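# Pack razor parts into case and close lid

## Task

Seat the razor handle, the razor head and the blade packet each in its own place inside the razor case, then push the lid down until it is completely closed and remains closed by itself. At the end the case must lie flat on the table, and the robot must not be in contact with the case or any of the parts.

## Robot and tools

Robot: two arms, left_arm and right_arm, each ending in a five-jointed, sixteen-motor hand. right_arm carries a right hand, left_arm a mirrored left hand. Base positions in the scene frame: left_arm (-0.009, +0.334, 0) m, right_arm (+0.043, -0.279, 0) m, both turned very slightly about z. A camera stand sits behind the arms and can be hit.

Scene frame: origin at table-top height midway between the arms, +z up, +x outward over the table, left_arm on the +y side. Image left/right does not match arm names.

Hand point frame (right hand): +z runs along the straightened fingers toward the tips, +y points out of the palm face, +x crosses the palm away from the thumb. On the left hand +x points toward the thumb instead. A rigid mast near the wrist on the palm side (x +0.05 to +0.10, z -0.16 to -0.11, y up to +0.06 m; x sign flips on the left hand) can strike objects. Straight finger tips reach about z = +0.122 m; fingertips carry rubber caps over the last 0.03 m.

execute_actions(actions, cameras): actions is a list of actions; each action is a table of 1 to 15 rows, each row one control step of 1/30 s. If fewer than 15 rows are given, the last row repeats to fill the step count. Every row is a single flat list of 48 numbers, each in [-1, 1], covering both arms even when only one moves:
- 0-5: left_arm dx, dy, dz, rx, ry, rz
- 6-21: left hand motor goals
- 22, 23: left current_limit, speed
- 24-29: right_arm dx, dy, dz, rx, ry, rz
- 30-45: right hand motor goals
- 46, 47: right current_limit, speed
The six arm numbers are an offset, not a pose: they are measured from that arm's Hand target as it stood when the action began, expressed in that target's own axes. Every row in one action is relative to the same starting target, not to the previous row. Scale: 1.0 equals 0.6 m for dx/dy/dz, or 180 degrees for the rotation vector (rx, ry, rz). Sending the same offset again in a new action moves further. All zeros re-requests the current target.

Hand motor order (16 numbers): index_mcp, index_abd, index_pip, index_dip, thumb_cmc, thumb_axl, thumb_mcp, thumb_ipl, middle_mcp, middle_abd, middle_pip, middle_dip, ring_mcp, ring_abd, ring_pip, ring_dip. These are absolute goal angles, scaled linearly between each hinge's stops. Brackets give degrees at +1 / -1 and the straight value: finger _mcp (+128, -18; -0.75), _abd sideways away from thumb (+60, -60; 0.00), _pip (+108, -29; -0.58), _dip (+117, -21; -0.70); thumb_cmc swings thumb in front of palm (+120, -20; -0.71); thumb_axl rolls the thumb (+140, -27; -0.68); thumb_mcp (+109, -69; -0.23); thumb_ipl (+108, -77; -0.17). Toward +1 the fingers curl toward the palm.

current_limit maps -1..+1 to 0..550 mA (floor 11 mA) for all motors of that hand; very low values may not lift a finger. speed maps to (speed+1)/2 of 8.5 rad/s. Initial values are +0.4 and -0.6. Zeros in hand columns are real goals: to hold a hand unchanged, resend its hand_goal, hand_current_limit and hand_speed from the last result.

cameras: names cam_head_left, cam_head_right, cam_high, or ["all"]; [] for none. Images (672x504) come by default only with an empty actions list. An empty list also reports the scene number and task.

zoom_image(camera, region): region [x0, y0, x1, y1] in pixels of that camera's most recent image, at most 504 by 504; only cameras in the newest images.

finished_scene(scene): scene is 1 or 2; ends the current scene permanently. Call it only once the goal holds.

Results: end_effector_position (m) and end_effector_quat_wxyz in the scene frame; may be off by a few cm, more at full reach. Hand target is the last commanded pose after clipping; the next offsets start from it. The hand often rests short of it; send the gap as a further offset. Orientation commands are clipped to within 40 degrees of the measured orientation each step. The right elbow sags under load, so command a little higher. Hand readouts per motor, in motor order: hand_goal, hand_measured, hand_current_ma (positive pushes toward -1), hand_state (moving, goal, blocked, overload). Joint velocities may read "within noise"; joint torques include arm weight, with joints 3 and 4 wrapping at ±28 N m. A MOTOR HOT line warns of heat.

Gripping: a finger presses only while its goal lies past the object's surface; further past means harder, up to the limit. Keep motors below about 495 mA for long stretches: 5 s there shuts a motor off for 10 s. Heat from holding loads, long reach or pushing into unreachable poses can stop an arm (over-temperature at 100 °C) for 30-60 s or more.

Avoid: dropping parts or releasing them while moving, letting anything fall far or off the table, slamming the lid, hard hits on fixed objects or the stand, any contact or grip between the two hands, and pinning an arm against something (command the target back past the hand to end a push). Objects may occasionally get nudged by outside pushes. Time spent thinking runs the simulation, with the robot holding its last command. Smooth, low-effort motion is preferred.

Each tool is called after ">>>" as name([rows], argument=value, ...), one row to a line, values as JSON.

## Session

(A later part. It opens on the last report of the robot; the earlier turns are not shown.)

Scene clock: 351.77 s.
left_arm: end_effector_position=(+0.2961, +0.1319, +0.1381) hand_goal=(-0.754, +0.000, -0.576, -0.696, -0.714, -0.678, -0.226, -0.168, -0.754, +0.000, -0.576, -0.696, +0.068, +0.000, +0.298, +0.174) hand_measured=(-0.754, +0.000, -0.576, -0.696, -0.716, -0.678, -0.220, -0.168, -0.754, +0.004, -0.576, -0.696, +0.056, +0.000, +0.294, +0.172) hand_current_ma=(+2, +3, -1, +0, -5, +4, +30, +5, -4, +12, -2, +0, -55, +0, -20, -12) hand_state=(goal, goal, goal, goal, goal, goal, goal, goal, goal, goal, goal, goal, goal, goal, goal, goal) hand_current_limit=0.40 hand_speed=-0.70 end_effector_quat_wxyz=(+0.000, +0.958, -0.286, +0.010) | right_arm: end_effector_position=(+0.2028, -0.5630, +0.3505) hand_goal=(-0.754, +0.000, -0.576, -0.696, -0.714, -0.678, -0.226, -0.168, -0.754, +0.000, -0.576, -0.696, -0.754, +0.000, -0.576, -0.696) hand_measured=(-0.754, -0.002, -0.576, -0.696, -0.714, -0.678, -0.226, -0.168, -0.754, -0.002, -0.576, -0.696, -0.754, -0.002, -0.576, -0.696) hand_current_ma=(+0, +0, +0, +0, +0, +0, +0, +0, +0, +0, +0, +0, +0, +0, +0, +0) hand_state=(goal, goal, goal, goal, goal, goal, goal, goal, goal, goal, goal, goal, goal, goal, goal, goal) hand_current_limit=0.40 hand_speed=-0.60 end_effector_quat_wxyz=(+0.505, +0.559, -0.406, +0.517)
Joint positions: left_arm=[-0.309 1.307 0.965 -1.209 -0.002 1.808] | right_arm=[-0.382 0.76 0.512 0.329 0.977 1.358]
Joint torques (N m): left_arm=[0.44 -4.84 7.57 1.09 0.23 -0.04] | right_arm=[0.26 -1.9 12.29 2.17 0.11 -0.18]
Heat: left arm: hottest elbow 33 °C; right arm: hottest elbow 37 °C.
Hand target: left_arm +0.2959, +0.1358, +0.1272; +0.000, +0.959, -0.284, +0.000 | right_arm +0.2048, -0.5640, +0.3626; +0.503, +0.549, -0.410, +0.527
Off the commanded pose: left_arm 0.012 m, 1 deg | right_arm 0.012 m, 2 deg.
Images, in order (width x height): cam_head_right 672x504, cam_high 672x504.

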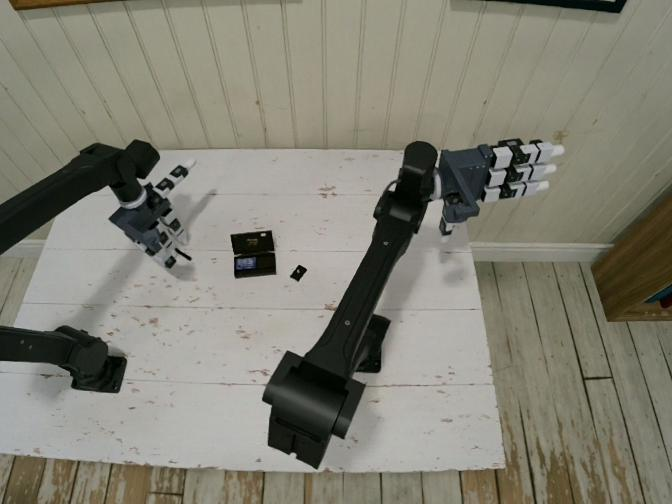

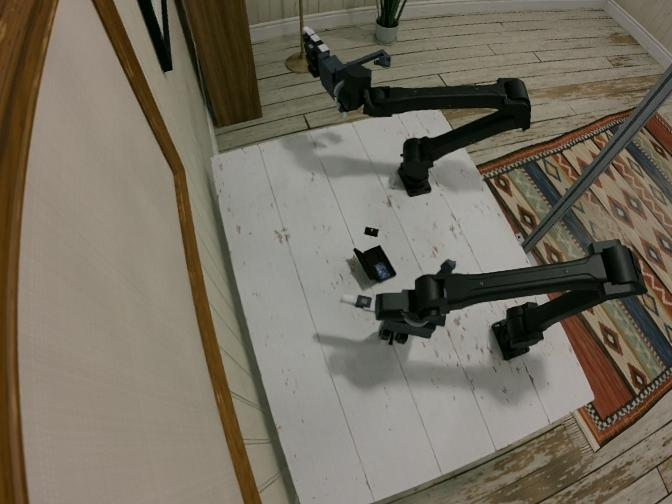

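>>> execute_actions([
  [[-0.016,0,0,0,0,0,-0.754,0,-0.576,-0.696,-0.714,-0.678,-0.226,-0.168,-0.754,0,-0.576,-0.696,0.068,0,0.299,0.174,0.4,-0.7,0,0,0,0,0,0,-0.754,0,-0.576,-0.696,-0.714,-0.678,-0.226,-0.168,-0.754,0,-0.576,-0.696,-0.754,0,-0.576,-0.696,0.4,-0.6]],
  [[0,0,0.012,0,0,0,-0.754,0,-0.576,-0.696,-0.714,-0.678,-0.226,-0.168,-0.754,0,-0.576,-0.696,0.068,0,0.299,0.174,0.4,-0.7,0,0,0,0,0,0,-0.754,0,-0.576,-0.696,-0.714,-0.678,-0.226,-0.168,-0.754,0,-0.576,-0.696,-0.754,0,-0.576,-0.696,0.4,-0.6]],
], cameras=["cam_head_right", "cam_high"])

>>> zoom_image(camera="cam_head_right", region=[140, 210, 210, 280])

Scene clock: 368.80 s.
left_arm: end_effector_position=(+0.2906, +0.1359, +0.1320) hand_goal=(-0.754, +0.000, -0.576, -0.696, -0.714, -0.678, -0.226, -0.168, -0.754, +0.000, -0.576, -0.696, +0.068, +0.000, +0.298, +0.174) hand_measured=(-0.752, +0.006, -0.576, -0.696, -0.716, -0.678, -0.220, -0.168, -0.754, +0.008, -0.576, -0.696, +0.056, +0.000, +0.294, +0.172) hand_current_ma=(+9, +22, +0, +0, -5, +4, +31, +5, +4, +36, -2, +0, -55, +0, -20, -12) hand_state=(goal, goal, goal, goal, goal, goal, goal, goal, goal, goal, goal, goal, goal, goal, goal, goal) hand_current_limit=0.40 hand_speed=-0.70 end_effector_quat_wxyz=(+0.000, +0.958, -0.286, +0.007) | right_arm: end_effector_position=(+0.2028, -0.5630, +0.3505) hand_goal=(-0.754, +0.000, -0.576, -0.696, -0.714, -0.678, -0.226, -0.168, -0.754, +0.000, -0.576, -0.696, -0.754, +0.000, -0.576, -0.696) hand_measured=(-0.754, -0.002, -0.576, -0.696, -0.714, -0.678, -0.226, -0.168, -0.754, -0.002, -0.576, -0.696, -0.754, -0.002, -0.576, -0.696) hand_current_ma=(+0, +0, +0, +0, +0, +0, +0, +0, +0, +0, +0, +0, +0, +0, +0, +0) hand_state=(goal, goal, goal, goal, goal, goal, goal, goal, goal, goal, goal, goal, goal, goal, goal, goal) hand_current_limit=0.40 hand_speed=-0.60 end_effector_quat_wxyz=(+0.505, +0.559, -0.406, +0.517)
Joint positions: left_arm=[-0.304 1.299 0.941 -1.199 -0.002 1.814] | right_arm=[-0.382 0.76 0.512 0.329 0.977 1.358]
Joint torques (N m): left_arm=[0.56 -5.3 6.56 1.32 0.22 -0.04] | right_arm=[0.21 -1.85 12.29 2.18 0.1 -0.18]
Heat: left arm: hottest elbow 32 °C; right arm: hottest elbow 37 °C.
Hand target: left_arm +0.2880, +0.1410, +0.1200; +0.000, +0.959, -0.284, +0.000 | right_arm +0.2048, -0.5640, +0.3626; +0.503, +0.549, -0.410, +0.527
Off the commanded pose: left_arm 0.013 m, 1 deg | right_arm 0.012 m, 2 deg.
Images, in order (width x height): cam_head_right 672x504, cam_high 672x504.

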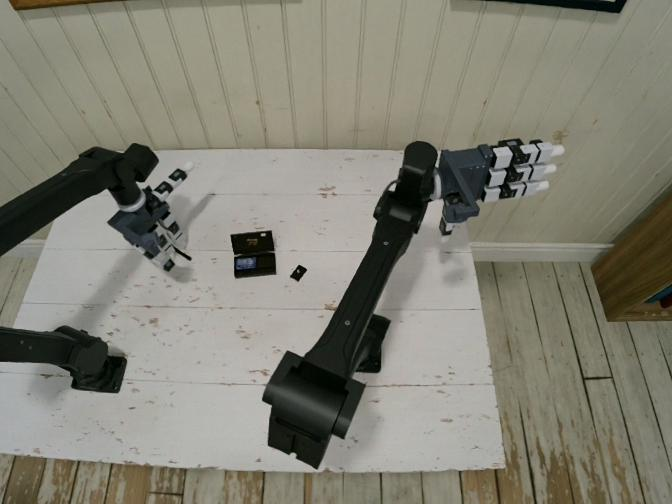

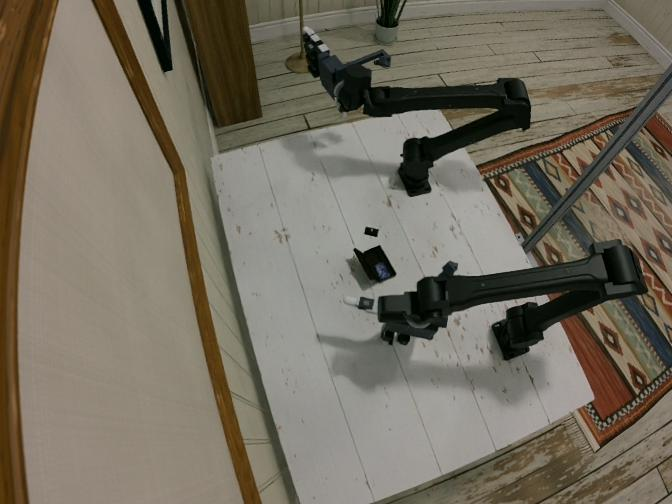

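Scaled by 7.200 from the camera's 672x504 image, which has a finer 960x720 frame.

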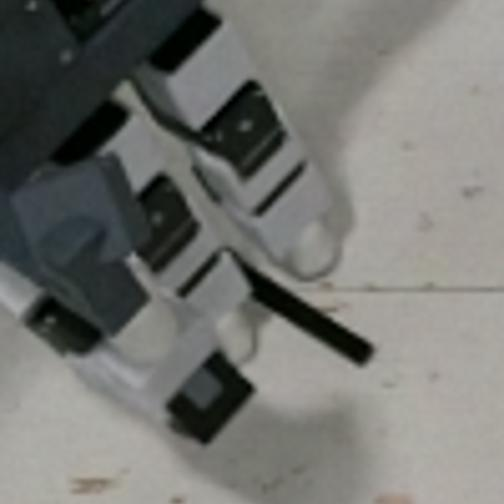

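>>> execute_actions([
  [[0,0,-0.016,0,0,0,-0.754,0.04,-0.576,-0.696,-0.714,-0.678,-0.226,-0.168,-0.754,-0.04,-0.576,-0.696,0.068,0,0.299,0.174,0.4,-0.8,0,0,0,0,0,0,-0.754,0,-0.576,-0.696,-0.714,-0.678,-0.226,-0.168,-0.754,0,-0.576,-0.696,-0.754,0,-0.576,-0.696,0.4,-0.6]],
  [[0,0,0,0,0,0,-0.754,0.08,-0.576,-0.696,-0.714,-0.678,-0.226,-0.168,-0.754,-0.08,-0.576,-0.696,0.068,0,0.299,0.174,0.4,-0.8,0,0,0,0,0,0,-0.754,0,-0.576,-0.696,-0.714,-0.678,-0.226,-0.168,-0.754,0,-0.576,-0.696,-0.754,0,-0.576,-0.696,0.4,-0.6]],
  [[0,0,0,0,0,0,-0.754,0.14,-0.576,-0.696,-0.714,-0.678,-0.226,-0.168,-0.754,-0.14,-0.576,-0.696,0.068,0,0.299,0.174,0.4,-0.8,0,0,0,0,0,0,-0.754,0,-0.576,-0.696,-0.714,-0.678,-0.226,-0.168,-0.754,0,-0.576,-0.696,-0.754,0,-0.576,-0.696,0.4,-0.6]],
], cameras=["cam_head_right", "cam_high"])

>>> zoom_image(camera="cam_head_right", region=[140, 210, 210, 280])

>>> zoom_image(camera="cam_high", region=[360, 310, 410, 360])

Scene clock: 382.23 s.
left_arm: end_effector_position=(+0.2895, +0.1366, +0.1325) hand_goal=(-0.754, +0.140, -0.576, -0.696, -0.714, -0.678, -0.226, -0.168, -0.754, -0.140, -0.576, -0.696, +0.068, +0.000, +0.298, +0.174) hand_measured=(-0.752, +0.110, -0.576, -0.696, -0.716, -0.678, -0.220, -0.168, -0.752, -0.070, -0.576, -0.696, +0.056, +0.000, +0.294, +0.172) hand_current_ma=(+9, -122, +0, +0, -5, +4, +31, +5, +6, +295, -2, +0, -55, +0, -20, -12) hand_state=(goal, blocked, goal, goal, goal, goal, goal, goal, goal, blocked, goal, goal, goal, goal, goal, goal) hand_current_limit=0.40 hand_speed=-0.80 end_effector_quat_wxyz=(-0.001, +0.958, -0.286, +0.005) | right_arm: end_effector_position=(+0.2028, -0.5630, +0.3505) hand_goal=(-0.754, +0.000, -0.576, -0.696, -0.714, -0.678, -0.226, -0.168, -0.754, +0.000, -0.576, -0.696, -0.754, +0.000, -0.576, -0.696) hand_measured=(-0.754, -0.002, -0.576, -0.696, -0.714, -0.678, -0.226, -0.168, -0.754, -0.002, -0.576, -0.696, -0.754, -0.002, -0.576, -0.696) hand_current_ma=(+0, +0, +0, +0, +0, +0, +0, +0, +0, +0, +0, +0, +0, +0, +0, +0) hand_state=(goal, goal, goal, goal, goal, goal, goal, goal, goal, goal, goal, goal, goal, goal, goal, goal) hand_current_limit=0.40 hand_speed=-0.60 end_effector_quat_wxyz=(+0.505, +0.559, -0.406, +0.517)
Joint positions: left_arm=[-0.303 1.297 0.941 -1.204 -0.002 1.815] | right_arm=[-0.382 0.76 0.512 0.329 0.977 1.358]
Joint torques (N m): left_arm=[0.91 -5.66 7.91 0.51 0.23 -0.02] | right_arm=[0.26 -1.9 12.27 2.17 0.11 -0.18]
Heat: left arm: hottest elbow 31 °C; right arm: hottest elbow 37 °C.
Hand target: left_arm +0.2879, +0.1410, +0.1297; +0.000, +0.959, -0.284, +0.000 | right_arm +0.2048, -0.5640, +0.3626; +0.503, +0.549, -0.410, +0.527
Off the commanded pose: left_arm 0.005 m, 1 deg | right_arm 0.012 m, 2 deg.
Images, in order (width x height): cam_head_right 672x504, cam_high 672x504.

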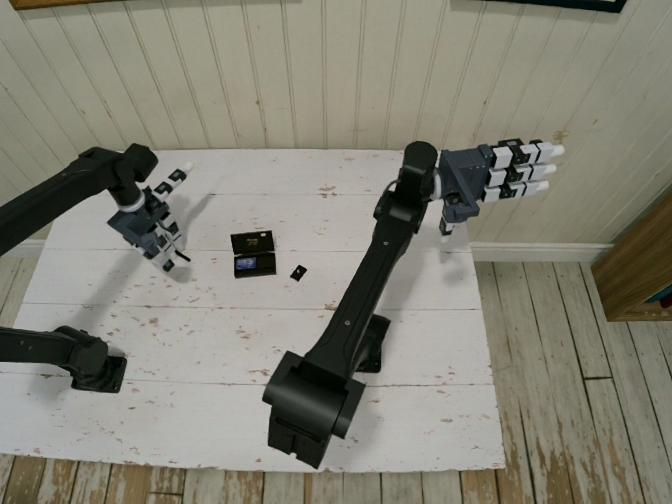

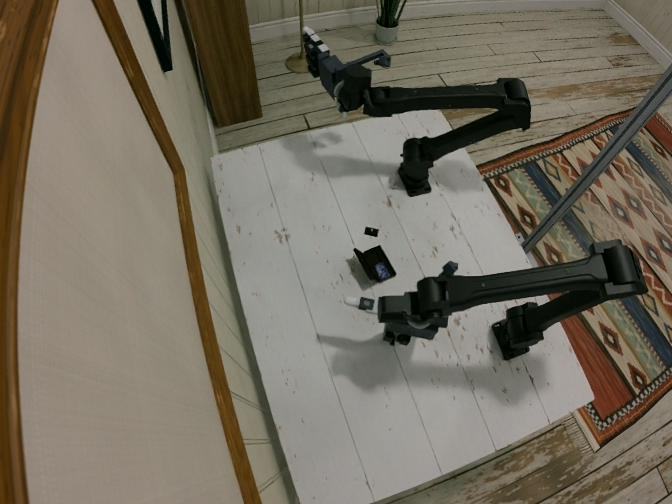

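Scaled by 7.200 from the camera's 672x504 image, which has a finer 960x720 frame.

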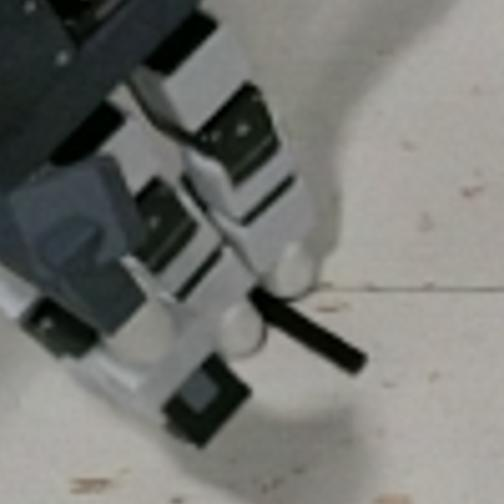

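Scaled by 10.080 from the camera's 672x504 image, which has a finer 960x720 frame.

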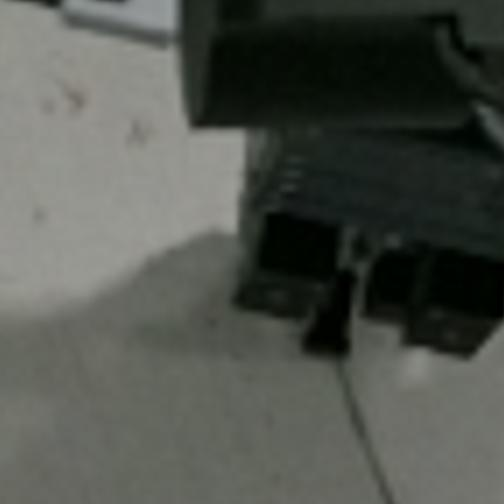

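>>> execute_actions([
  [[0,0,0,0,0,0,-0.754,0.18,-0.576,-0.696,-0.714,-0.678,-0.226,-0.168,-0.754,-0.16,-0.576,-0.696,0.068,0,0.299,0.174,0.4,-0.8,0,0,0,0,0,0,-0.754,0,-0.576,-0.696,-0.714,-0.678,-0.226,-0.168,-0.754,0,-0.576,-0.696,-0.754,0,-0.576,-0.696,0.4,-0.6]],
  [[0,0,-0.04,0,0,0,-0.754,0.18,-0.576,-0.696,-0.714,-0.678,-0.226,-0.168,-0.754,-0.16,-0.576,-0.696,0.068,0,0.299,0.174,0.4,-0.8,0,0,0,0,0,0,-0.754,0,-0.576,-0.696,-0.714,-0.678,-0.226,-0.168,-0.754,0,-0.576,-0.696,-0.754,0,-0.576,-0.696,0.4,-0.6]],
  [[0,0,-0.04,0,0,0,-0.754,0.18,-0.576,-0.696,-0.714,-0.678,-0.226,-0.168,-0.754,-0.16,-0.576,-0.696,0.068,0,0.299,0.174,0.4,-0.8,0,0,0,0,0,0,-0.754,0,-0.576,-0.696,-0.714,-0.678,-0.226,-0.168,-0.754,0,-0.576,-0.696,-0.754,0,-0.576,-0.696,0.4,-0.6]],
], cameras=["cam_head_right", "cam_high"])

>>> zoom_image(camera="cam_head_right", region=[130, 200, 200, 270])

>>> zoom_image(camera="cam_high", region=[360, 310, 410, 360])

Scene clock: 393.53 s.
left_arm: end_effector_position=(+0.2728, +0.1425, +0.1595) hand_goal=(-0.754, +0.180, -0.576, -0.696, -0.714, -0.678, -0.226, -0.168, -0.754, -0.160, -0.576, -0.696, +0.068, +0.000, +0.298, +0.174) hand_measured=(-0.752, +0.110, -0.576, -0.696, -0.716, -0.678, -0.220, -0.168, -0.754, -0.074, -0.576, -0.696, +0.056, +0.000, +0.294, +0.172) hand_current_ma=(+10, -294, +0, +0, -5, +4, +31, +5, +4, +363, -2, +0, -56, +0, -20, -12) hand_state=(goal, blocked, goal, goal, goal, goal, goal, goal, goal, blocked, goal, goal, goal, goal, goal, goal) hand_current_limit=0.40 hand_speed=-0.80 end_effector_quat_wxyz=(-0.002, +0.958, -0.287, -0.018) | right_arm: end_effector_position=(+0.2028, -0.5630, +0.3505) hand_goal=(-0.754, +0.000, -0.576, -0.696, -0.714, -0.678, -0.226, -0.168, -0.754, +0.000, -0.576, -0.696, -0.754, +0.000, -0.576, -0.696) hand_measured=(-0.754, -0.002, -0.576, -0.696, -0.714, -0.678, -0.226, -0.168, -0.754, -0.002, -0.576, -0.696, -0.754, -0.002, -0.576, -0.696) hand_current_ma=(+0, +0, +0, +0, +0, +0, +0, +0, +0, +0, +0, +0, +0, +0, +0, +0) hand_state=(goal, goal, goal, goal, goal, goal, goal, goal, goal, goal, goal, goal, goal, goal, goal, goal) hand_current_limit=0.40 hand_speed=-0.60 end_effector_quat_wxyz=(+0.505, +0.559, -0.406, +0.517)
Joint positions: left_arm=[-0.303 1.257 0.979 -1.33 -0.002 1.816] | right_arm=[-0.382 0.76 0.512 0.329 0.977 1.358]
Joint torques (N m): left_arm=[0.44 -5.6 12.41 0.1 0.22 -0.04] | right_arm=[0.26 -1.96 12.29 2.18 0.11 -0.18]
Heat: left arm: hottest elbow 31 °C; right arm: hottest elbow 37 °C.
Hand target: left_arm +0.2879, +0.1410, +0.1777; +0.000, +0.959, -0.284, +0.000 | right_arm +0.2048, -0.5640, +0.3626; +0.503, +0.549, -0.410, +0.527
Off the commanded pose: left_arm 0.024 m, 2 deg | right_arm 0.012 m, 2 deg.
Images, in order (width x height): cam_head_right 672x504, cam_high 672x504.

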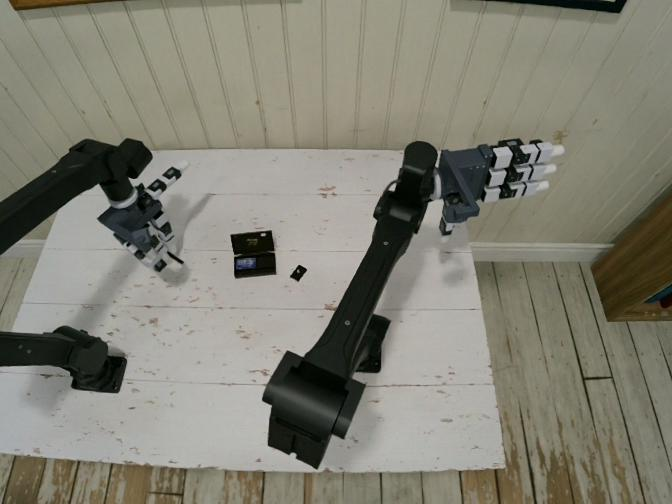

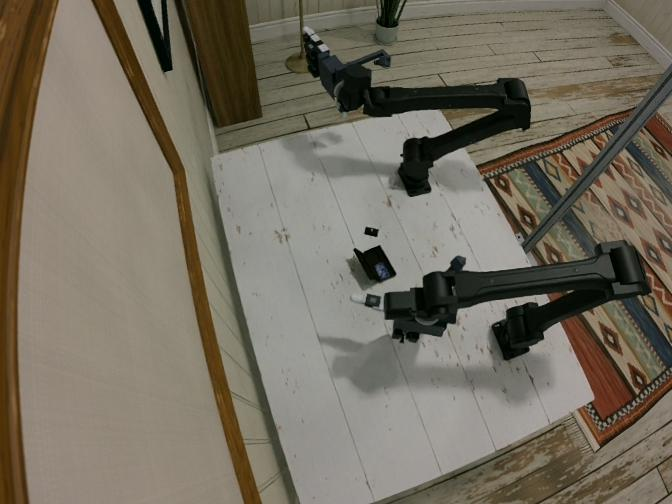

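Scaled by 7.200 from the camera's 672x504 image, which has a finer 960x720 frame.

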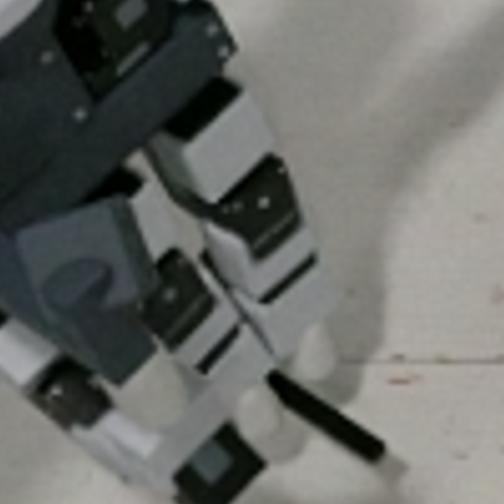

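Scaled by 10.080 from the camera's 672x504 image, which has a finer 960x720 frame.

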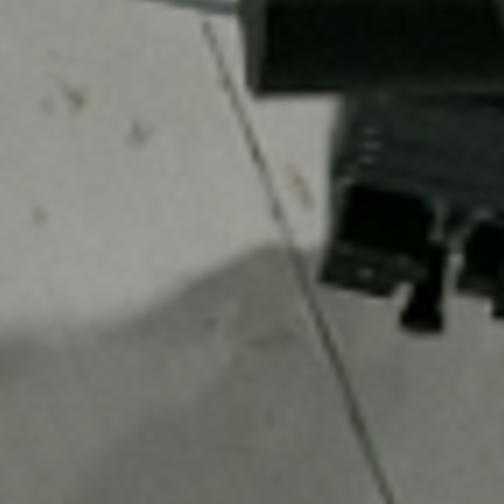

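>>> execute_actions([
  [[0,0,-0.05,0,0,0,-0.754,0.18,-0.576,-0.696,-0.714,-0.678,-0.226,-0.168,-0.754,-0.16,-0.576,-0.696,0.068,0,0.299,0.174,0.4,-0.8,0,0,0,0,0,0,-0.754,0,-0.576,-0.696,-0.714,-0.678,-0.226,-0.168,-0.754,0,-0.576,-0.696,-0.754,0,-0.576,-0.696,0.4,-0.6]],
  [[0,0,-0.04,0,0,0,-0.754,0.18,-0.576,-0.696,-0.714,-0.678,-0.226,-0.168,-0.754,-0.16,-0.576,-0.696,0.068,0,0.299,0.174,0.4,-0.8,0,0,0,0,0,0,-0.754,0,-0.576,-0.696,-0.714,-0.678,-0.226,-0.168,-0.754,0,-0.576,-0.696,-0.754,0,-0.576,-0.696,0.4,-0.6]],
  [[0.0465,0.0695,0,0,0,0,-0.754,0.18,-0.576,-0.696,-0.714,-0.678,-0.226,-0.168,-0.754,-0.16,-0.576,-0.696,0.068,0,0.299,0.174,0.4,-0.8,0,0,0,0,0,0,-0.754,0,-0.576,-0.696,-0.714,-0.678,-0.226,-0.168,-0.754,0,-0.576,-0.696,-0.754,0,-0.576,-0.696,0.4,-0.6]],
  [[0.0465,0.0695,0,0,0,0,-0.754,0.18,-0.576,-0.696,-0.714,-0.678,-0.226,-0.168,-0.754,-0.16,-0.576,-0.696,0.068,0,0.299,0.174,0.4,-0.8,0,0,0,0,0,0,-0.754,0,-0.576,-0.696,-0.714,-0.678,-0.226,-0.168,-0.754,0,-0.576,-0.696,-0.754,0,-0.576,-0.696,0.4,-0.6]],
  [[0.0465,0.0695,0,0,0,0,-0.754,0.18,-0.576,-0.696,-0.714,-0.678,-0.226,-0.168,-0.754,-0.16,-0.576,-0.696,0.068,0,0.299,0.174,0.4,-0.8,0,0,0,0,0,0,-0.754,0,-0.576,-0.696,-0.714,-0.678,-0.226,-0.168,-0.754,0,-0.576,-0.696,-0.754,0,-0.576,-0.696,0.4,-0.6]],
  [[0.0465,0.0695,0,0,0,0,-0.754,0.18,-0.576,-0.696,-0.714,-0.678,-0.226,-0.168,-0.754,-0.16,-0.576,-0.696,0.068,0,0.299,0.174,0.4,-0.8,0,0,0,0,0,0,-0.754,0,-0.576,-0.696,-0.714,-0.678,-0.226,-0.168,-0.754,0,-0.576,-0.696,-0.754,0,-0.576,-0.696,0.4,-0.6]],
  [[0,0,0,0,0,-0.111,-0.754,0.18,-0.576,-0.696,-0.714,-0.678,-0.226,-0.168,-0.754,-0.16,-0.576,-0.696,0.068,0,0.299,0.174,0.4,-0.8,0,0,0,0,0,0,-0.754,0,-0.576,-0.696,-0.714,-0.678,-0.226,-0.168,-0.754,0,-0.576,-0.696,-0.754,0,-0.576,-0.696,0.4,-0.6]],
  [[0,0,0,0,0,-0.111,-0.754,0.18,-0.576,-0.696,-0.714,-0.678,-0.226,-0.168,-0.754,-0.16,-0.576,-0.696,0.068,0,0.299,0.174,0.4,-0.8,0,0,0,0,0,0,-0.754,0,-0.576,-0.696,-0.714,-0.678,-0.226,-0.168,-0.754,0,-0.576,-0.696,-0.754,0,-0.576,-0.696,0.4,-0.6]],
], cameras=["all"])

>>> zoom_image(camera="cam_head_right", region=[190, 200, 290, 300])

>>> zoom_image(camera="cam_head_left", region=[190, 200, 290, 300])

>>> zoom_image(camera="cam_high", region=[340, 210, 440, 310])

Scene clock: 438.63 s.
left_arm: end_effector_position=(+0.2919, -0.0608, +0.2329) hand_goal=(-0.754, +0.180, -0.576, -0.696, -0.714, -0.678, -0.226, -0.168, -0.754, -0.160, -0.576, -0.696, +0.068, +0.000, +0.298, +0.174) hand_measured=(-0.752, +0.110, -0.576, -0.696, -0.712, -0.678, -0.220, -0.168, -0.754, -0.076, -0.576, -0.696, +0.056, +0.000, +0.294, +0.172) hand_current_ma=(+9, -294, +0, +0, +5, +4, +31, +5, -3, +362, -2, +0, -60, +1, -20, -11) hand_state=(goal, blocked, goal, goal, goal, goal, goal, goal, goal, blocked, goal, goal, goal, goal, goal, goal) hand_current_limit=0.40 hand_speed=-0.80 end_effector_quat_wxyz=(+0.001, +0.998, +0.058, -0.001) | right_arm: end_effector_position=(+0.2028, -0.5630, +0.3505) hand_goal=(-0.754, +0.000, -0.576, -0.696, -0.714, -0.678, -0.226, -0.168, -0.754, +0.000, -0.576, -0.696, -0.754, +0.000, -0.576, -0.696) hand_measured=(-0.754, -0.002, -0.576, -0.696, -0.714, -0.678, -0.226, -0.168, -0.754, -0.002, -0.576, -0.696, -0.754, -0.002, -0.576, -0.696) hand_current_ma=(+0, +0, +0, +0, +0, +0, +0, +0, +0, +0, +0, +0, +0, +0, +0, +0) hand_state=(goal, goal, goal, goal, goal, goal, goal, goal, goal, goal, goal, goal, goal, goal, goal, goal) hand_current_limit=0.40 hand_speed=-0.60 end_effector_quat_wxyz=(+0.505, +0.559, -0.406, +0.517)
Joint positions: left_arm=[-0.827 1.42 1.329 -1.479 0.003 0.594] | right_arm=[-0.382 0.76 0.512 0.329 0.977 1.358]
Joint torques (N m): left_arm=[-0.32 -8.64 8.69 0.87 -0.06 -0.16] | right_arm=[0.26 -1.96 12.27 2.18 0.11 -0.18]
Heat: left arm: hottest elbow 33 °C; right arm: hottest elbow 37 °C.
Hand target: left_arm +0.2906, -0.0598, +0.2315; +0.000, +0.998, +0.061, +0.000 | right_arm +0.2048, -0.5640, +0.3626; +0.503, +0.549, -0.410, +0.527
Off the commanded pose: left_arm 0.002 m, 0 deg | right_arm 0.012 m, 2 deg.

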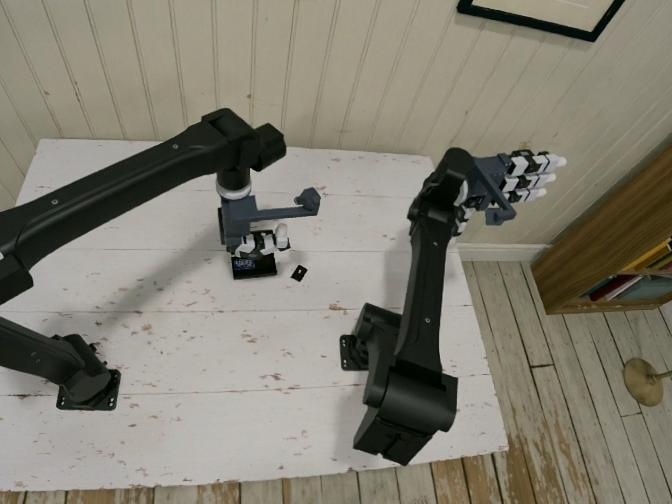

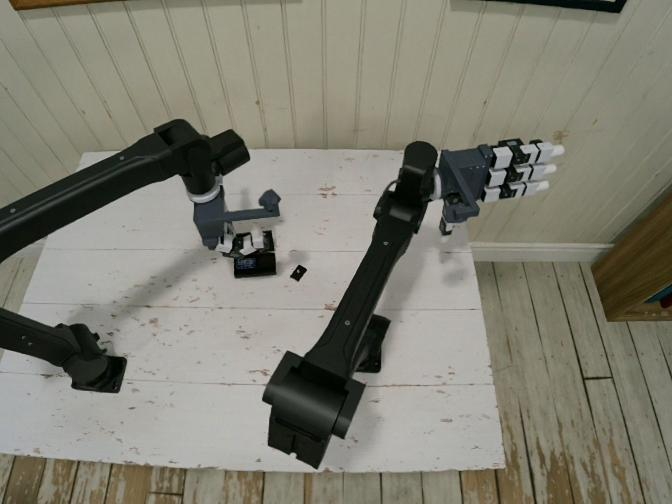

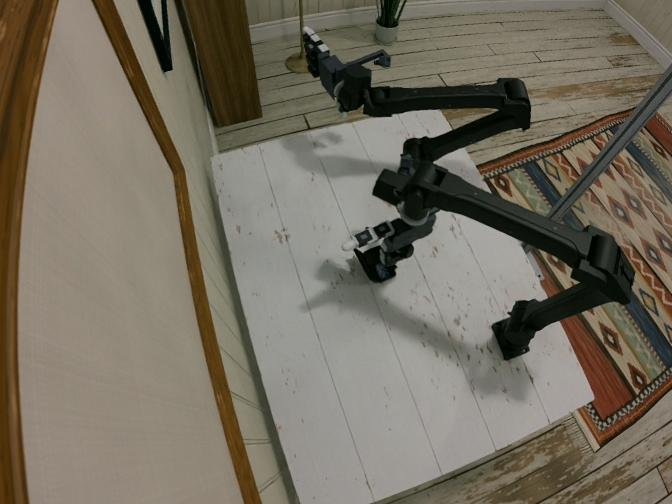

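Scaled by 5.040 from the camera's 672x504 image, which has a finer 960x720 frame.

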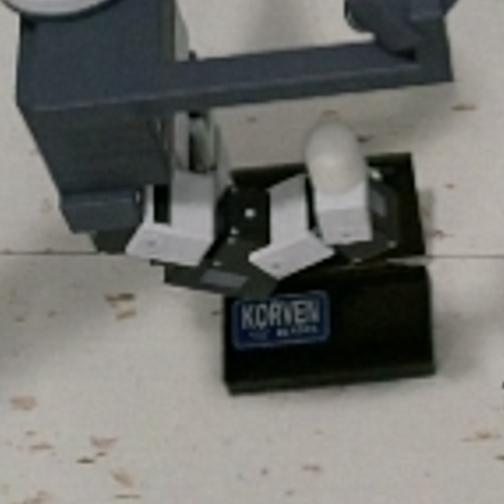

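Scaled by 5.040 from the camera's 672x504 image, which has a finer 960x720 frame.

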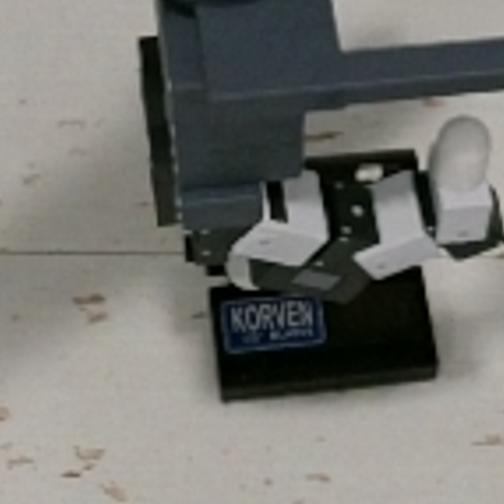

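Scaled by 5.040 from the camera's 672x504 image, which has a finer 960x720 frame.

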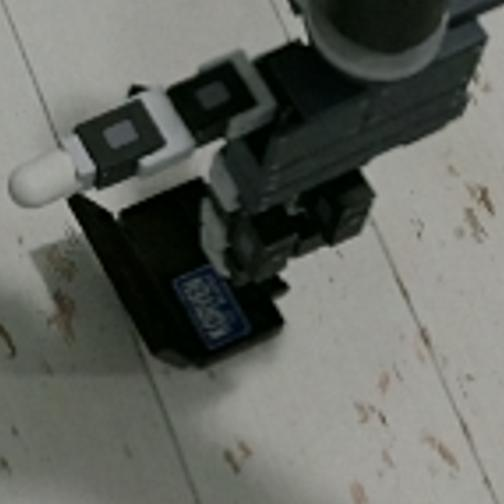

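>>> execute_actions([
  [[0,0,0.03,0,0,0,-0.754,0.18,-0.576,-0.696,-0.714,-0.678,-0.226,-0.168,-0.754,-0.16,-0.576,-0.696,0.753,0,-0.576,-0.696,0.4,-0.7,0,0,0,0,0,0,-0.754,0,-0.576,-0.696,-0.714,-0.678,-0.226,-0.168,-0.754,0,-0.576,-0.696,-0.754,0,-0.576,-0.696,0.4,-0.6]],
  [[0,0,0.03,0,0,0,-0.754,0.18,-0.576,-0.696,-0.714,-0.678,-0.226,-0.168,-0.754,-0.16,-0.576,-0.696,0.753,0,-0.576,-0.696,0.4,-0.7,0,0,0,0,0,0,-0.754,0,-0.576,-0.696,-0.714,-0.678,-0.226,-0.168,-0.754,0,-0.576,-0.696,-0.754,0,-0.576,-0.696,0.4,-0.6]],
], cameras=["all"])

>>> zoom_image(camera="cam_head_right", region=[200, 210, 290, 300])

>>> zoom_image(camera="cam_head_left", region=[200, 210, 290, 300])

>>> zoom_image(camera="cam_high", region=[340, 220, 430, 310])

Scene clock: 454.37 s.
left_arm: end_effector_position=(+0.2902, -0.0585, +0.2053) hand_goal=(-0.754, +0.180, -0.576, -0.696, -0.714, -0.678, -0.226, -0.168, -0.754, -0.160, -0.576, -0.696, +0.752, +0.000, -0.576, -0.696) hand_measured=(-0.752, +0.110, -0.576, -0.696, -0.712, -0.678, -0.220, -0.168, -0.756, -0.076, -0.576, -0.696, +0.728, +0.000, -0.576, -0.694) hand_current_ma=(+7, -294, +0, +0, +5, +4, +31, +5, -6, +362, -2, +0, -119, +1, +1, +10) hand_state=(goal, blocked, goal, goal, goal, goal, goal, goal, goal, blocked, goal, goal, blocked, goal, goal, goal) hand_current_limit=0.40 hand_speed=-0.70 end_effector_quat_wxyz=(+0.005, +0.998, +0.058, +0.002) | right_arm: end_effector_position=(+0.2028, -0.5630, +0.3505) hand_goal=(-0.754, +0.000, -0.576, -0.696, -0.714, -0.678, -0.226, -0.168, -0.754, +0.000, -0.576, -0.696, -0.754, +0.000, -0.576, -0.696) hand_measured=(-0.754, -0.002, -0.576, -0.696, -0.714, -0.678, -0.226, -0.168, -0.754, -0.002, -0.576, -0.696, -0.754, -0.002, -0.576, -0.696) hand_current_ma=(+0, +0, +0, +0, +0, +0, +0, +0, +0, +0, +0, +0, +0, +0, +0, +0) hand_state=(goal, goal, goal, goal, goal, goal, goal, goal, goal, goal, goal, goal, goal, goal, goal, goal) hand_current_limit=0.40 hand_speed=-0.60 end_effector_quat_wxyz=(+0.505, +0.559, -0.406, +0.517)
Joint positions: left_arm=[-0.827 1.416 1.249 -1.394 0.002 0.593] | right_arm=[-0.382 0.76 0.512 0.329 0.977 1.358]
Joint torques (N m): left_arm=[-0.38 -7.36 8.43 1.17 -0.05 -0.17] | right_arm=[0.26 -1.96 12.27 2.17 0.11 -0.18]
Heat: left arm: hottest elbow 34 °C; right arm: hottest elbow 37 °C.
Hand target: left_arm +0.2906, -0.0597, +0.1955; +0.000, +0.998, +0.060, +0.000 | right_arm +0.2048, -0.5640, +0.3626; +0.503, +0.549, -0.410, +0.527
Off the commanded pose: left_arm 0.010 m, 1 deg | right_arm 0.012 m, 2 deg.

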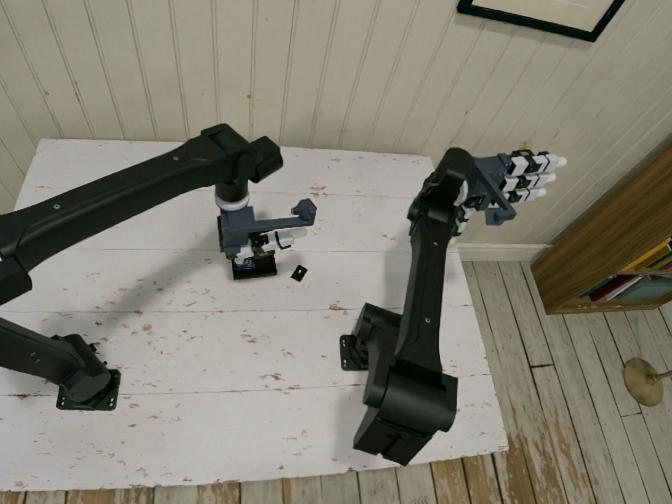

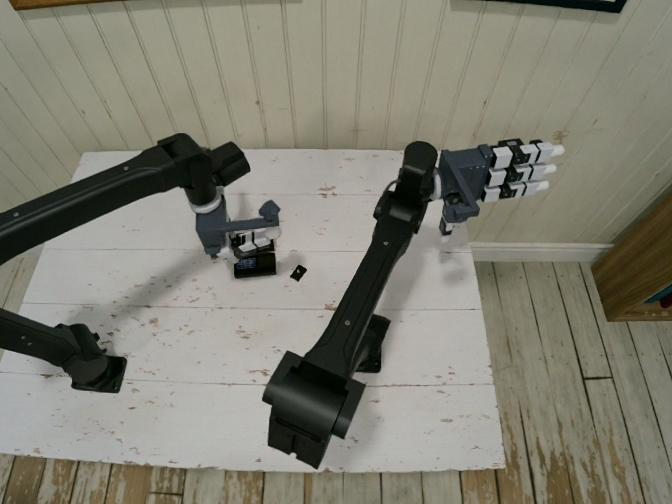

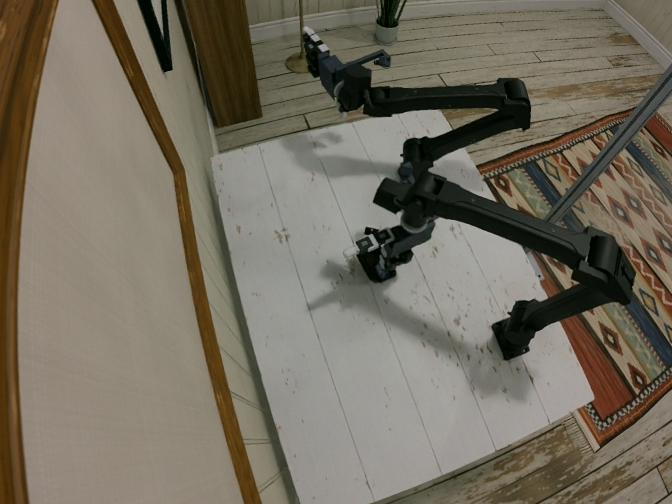

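Scaled by 5.600 from the camera's 672x504 image, which has a finer 960x720 frame.

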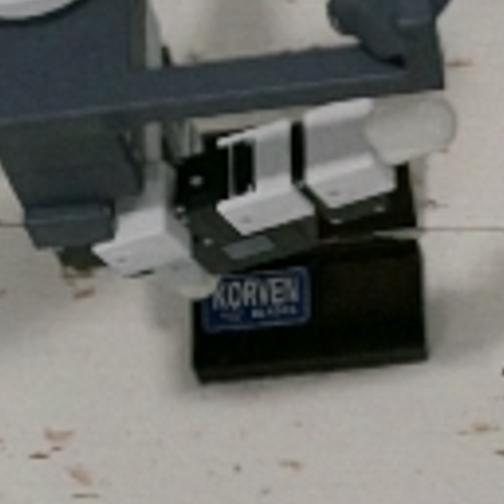

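Scaled by 5.600 from the camera's 672x504 image, which has a finer 960x720 frame.

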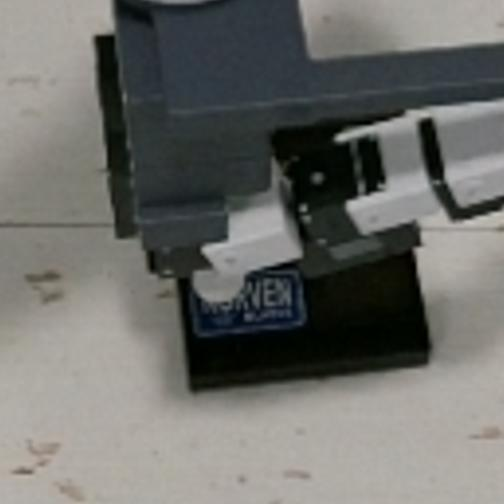

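Scaled by 5.600 from the camera's 672x504 image, which has a finer 960x720 frame.

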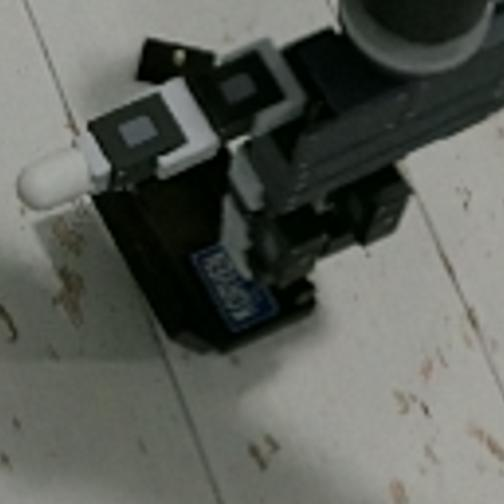

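>>> execute_actions([
  [[0,0,0.025,0,0,0,-0.754,0.18,-0.576,-0.696,-0.714,-0.678,-0.226,-0.168,-0.754,-0.16,-0.576,-0.696,0.753,0,-0.576,-0.696,0.4,-0.7,0,0,0,0,0,0,-0.754,0,-0.576,-0.696,-0.714,-0.678,-0.226,-0.168,-0.754,0,-0.576,-0.696,-0.754,0,-0.576,-0.696,0.4,-0.6]],
  [[0,0,0.025,0,0,0,-0.754,0.18,-0.576,-0.696,-0.714,-0.678,-0.226,-0.168,-0.754,-0.16,-0.576,-0.696,0.753,0,-0.576,-0.696,0.4,-0.7,0,0,0,0,0,0,-0.754,0,-0.576,-0.696,-0.714,-0.678,-0.226,-0.168,-0.754,0,-0.576,-0.696,-0.754,0,-0.576,-0.696,0.4,-0.6]],
], cameras=["all"])

>>> zoom_image(camera="cam_head_right", region=[200, 210, 290, 300])

>>> zoom_image(camera="cam_head_left", region=[200, 210, 290, 300])

>>> zoom_image(camera="cam_high", region=[350, 220, 420, 290])

Scene clock: 470.57 s.
left_arm: end_effector_position=(+0.2907, -0.0591, +0.1769) hand_goal=(-0.754, +0.180, -0.576, -0.696, -0.714, -0.678, -0.226, -0.168, -0.754, -0.160, -0.576, -0.696, +0.752, +0.000, -0.576, -0.696) hand_measured=(-0.752, +0.110, -0.576, -0.696, -0.712, -0.678, -0.220, -0.168, -0.756, -0.076, -0.576, -0.696, +0.732, +0.000, -0.576, -0.694) hand_current_ma=(+5, -294, +0, +0, +5, +4, +31, +5, -7, +362, -2, +0, -106, +1, +1, +10) hand_state=(goal, blocked, goal, goal, goal, goal, goal, goal, goal, blocked, goal, goal, blocked, goal, goal, goal) hand_current_limit=0.40 hand_speed=-0.70 end_effector_quat_wxyz=(+0.006, +0.998, +0.059, +0.003) | right_arm: end_effector_position=(+0.2028, -0.5630, +0.3505) hand_goal=(-0.754, +0.000, -0.576, -0.696, -0.714, -0.678, -0.226, -0.168, -0.754, +0.000, -0.576, -0.696, -0.754, +0.000, -0.576, -0.696) hand_measured=(-0.754, -0.002, -0.576, -0.696, -0.714, -0.678, -0.226, -0.168, -0.754, -0.002, -0.576, -0.696, -0.754, -0.002, -0.576, -0.696) hand_current_ma=(+0, +0, +0, +0, +0, +0, +0, +0, +0, +0, +0, +0, +0, +0, +0, +0) hand_state=(goal, goal, goal, goal, goal, goal, goal, goal, goal, goal, goal, goal, goal, goal, goal, goal) hand_current_limit=0.40 hand_speed=-0.60 end_effector_quat_wxyz=(+0.505, +0.559, -0.406, +0.517)
Joint positions: left_arm=[-0.827 1.431 1.188 -1.314 0.002 0.593] | right_arm=[-0.382 0.76 0.512 0.329 0.977 1.358]
Joint torques (N m): left_arm=[-0.03 -7.3 8.2 1.2 -0.04 -0.19] | right_arm=[0.26 -1.9 12.27 2.18 0.1 -0.18]
Heat: left arm: hottest elbow 33 °C; right arm: hottest elbow 38 °C.
Hand target: left_arm +0.2907, -0.0597, +0.1654; +0.000, +0.998, +0.061, +0.000 | right_arm +0.2048, -0.5640, +0.3626; +0.503, +0.549, -0.410, +0.527
Off the commanded pose: left_arm 0.012 m, 1 deg | right_arm 0.012 m, 2 deg.

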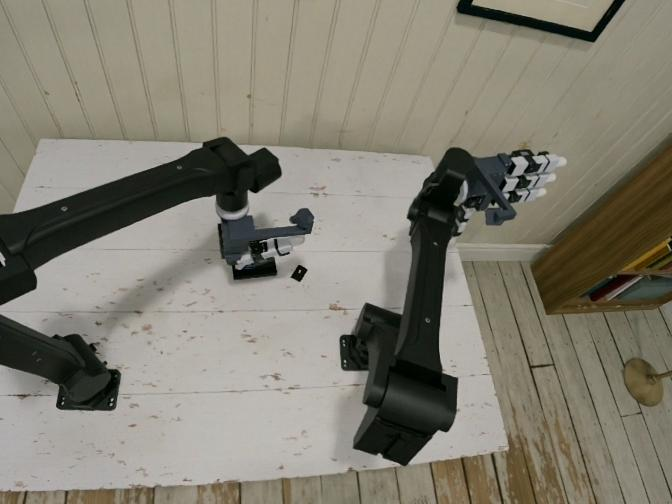

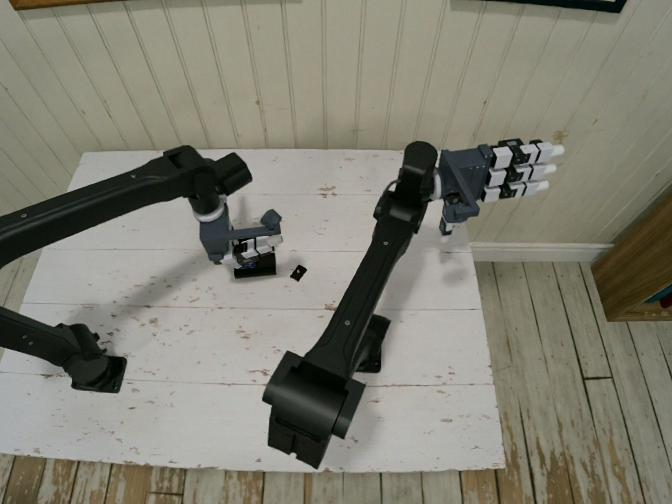

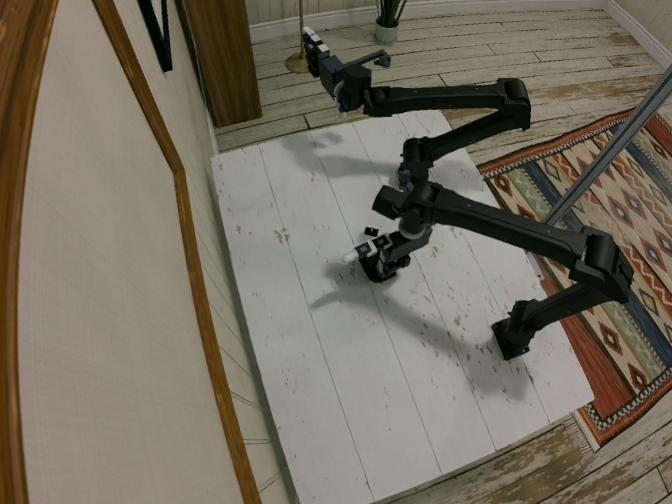

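Scaled by 5.600 from the camera's 672x504 image, which has a finer 960x720 frame.

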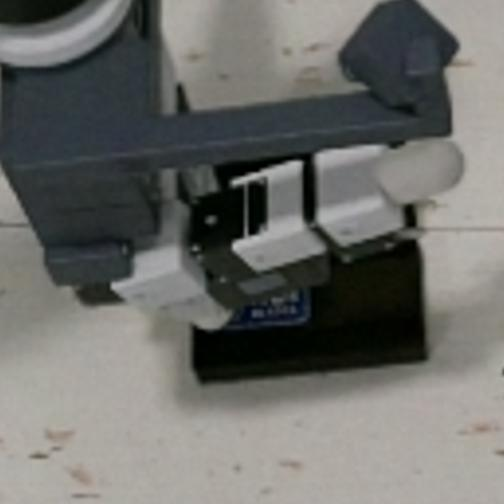

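Scaled by 5.600 from the camera's 672x504 image, which has a finer 960x720 frame.

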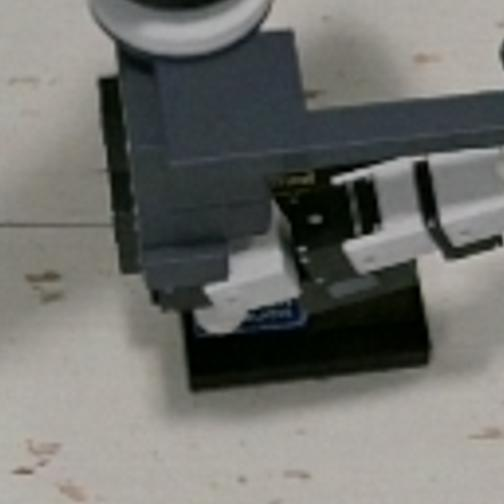

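Scaled by 7.200 from the camera's 672x504 image, which has a finer 960x720 frame.

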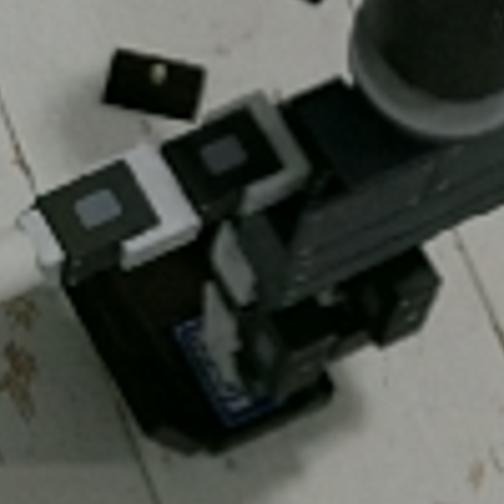

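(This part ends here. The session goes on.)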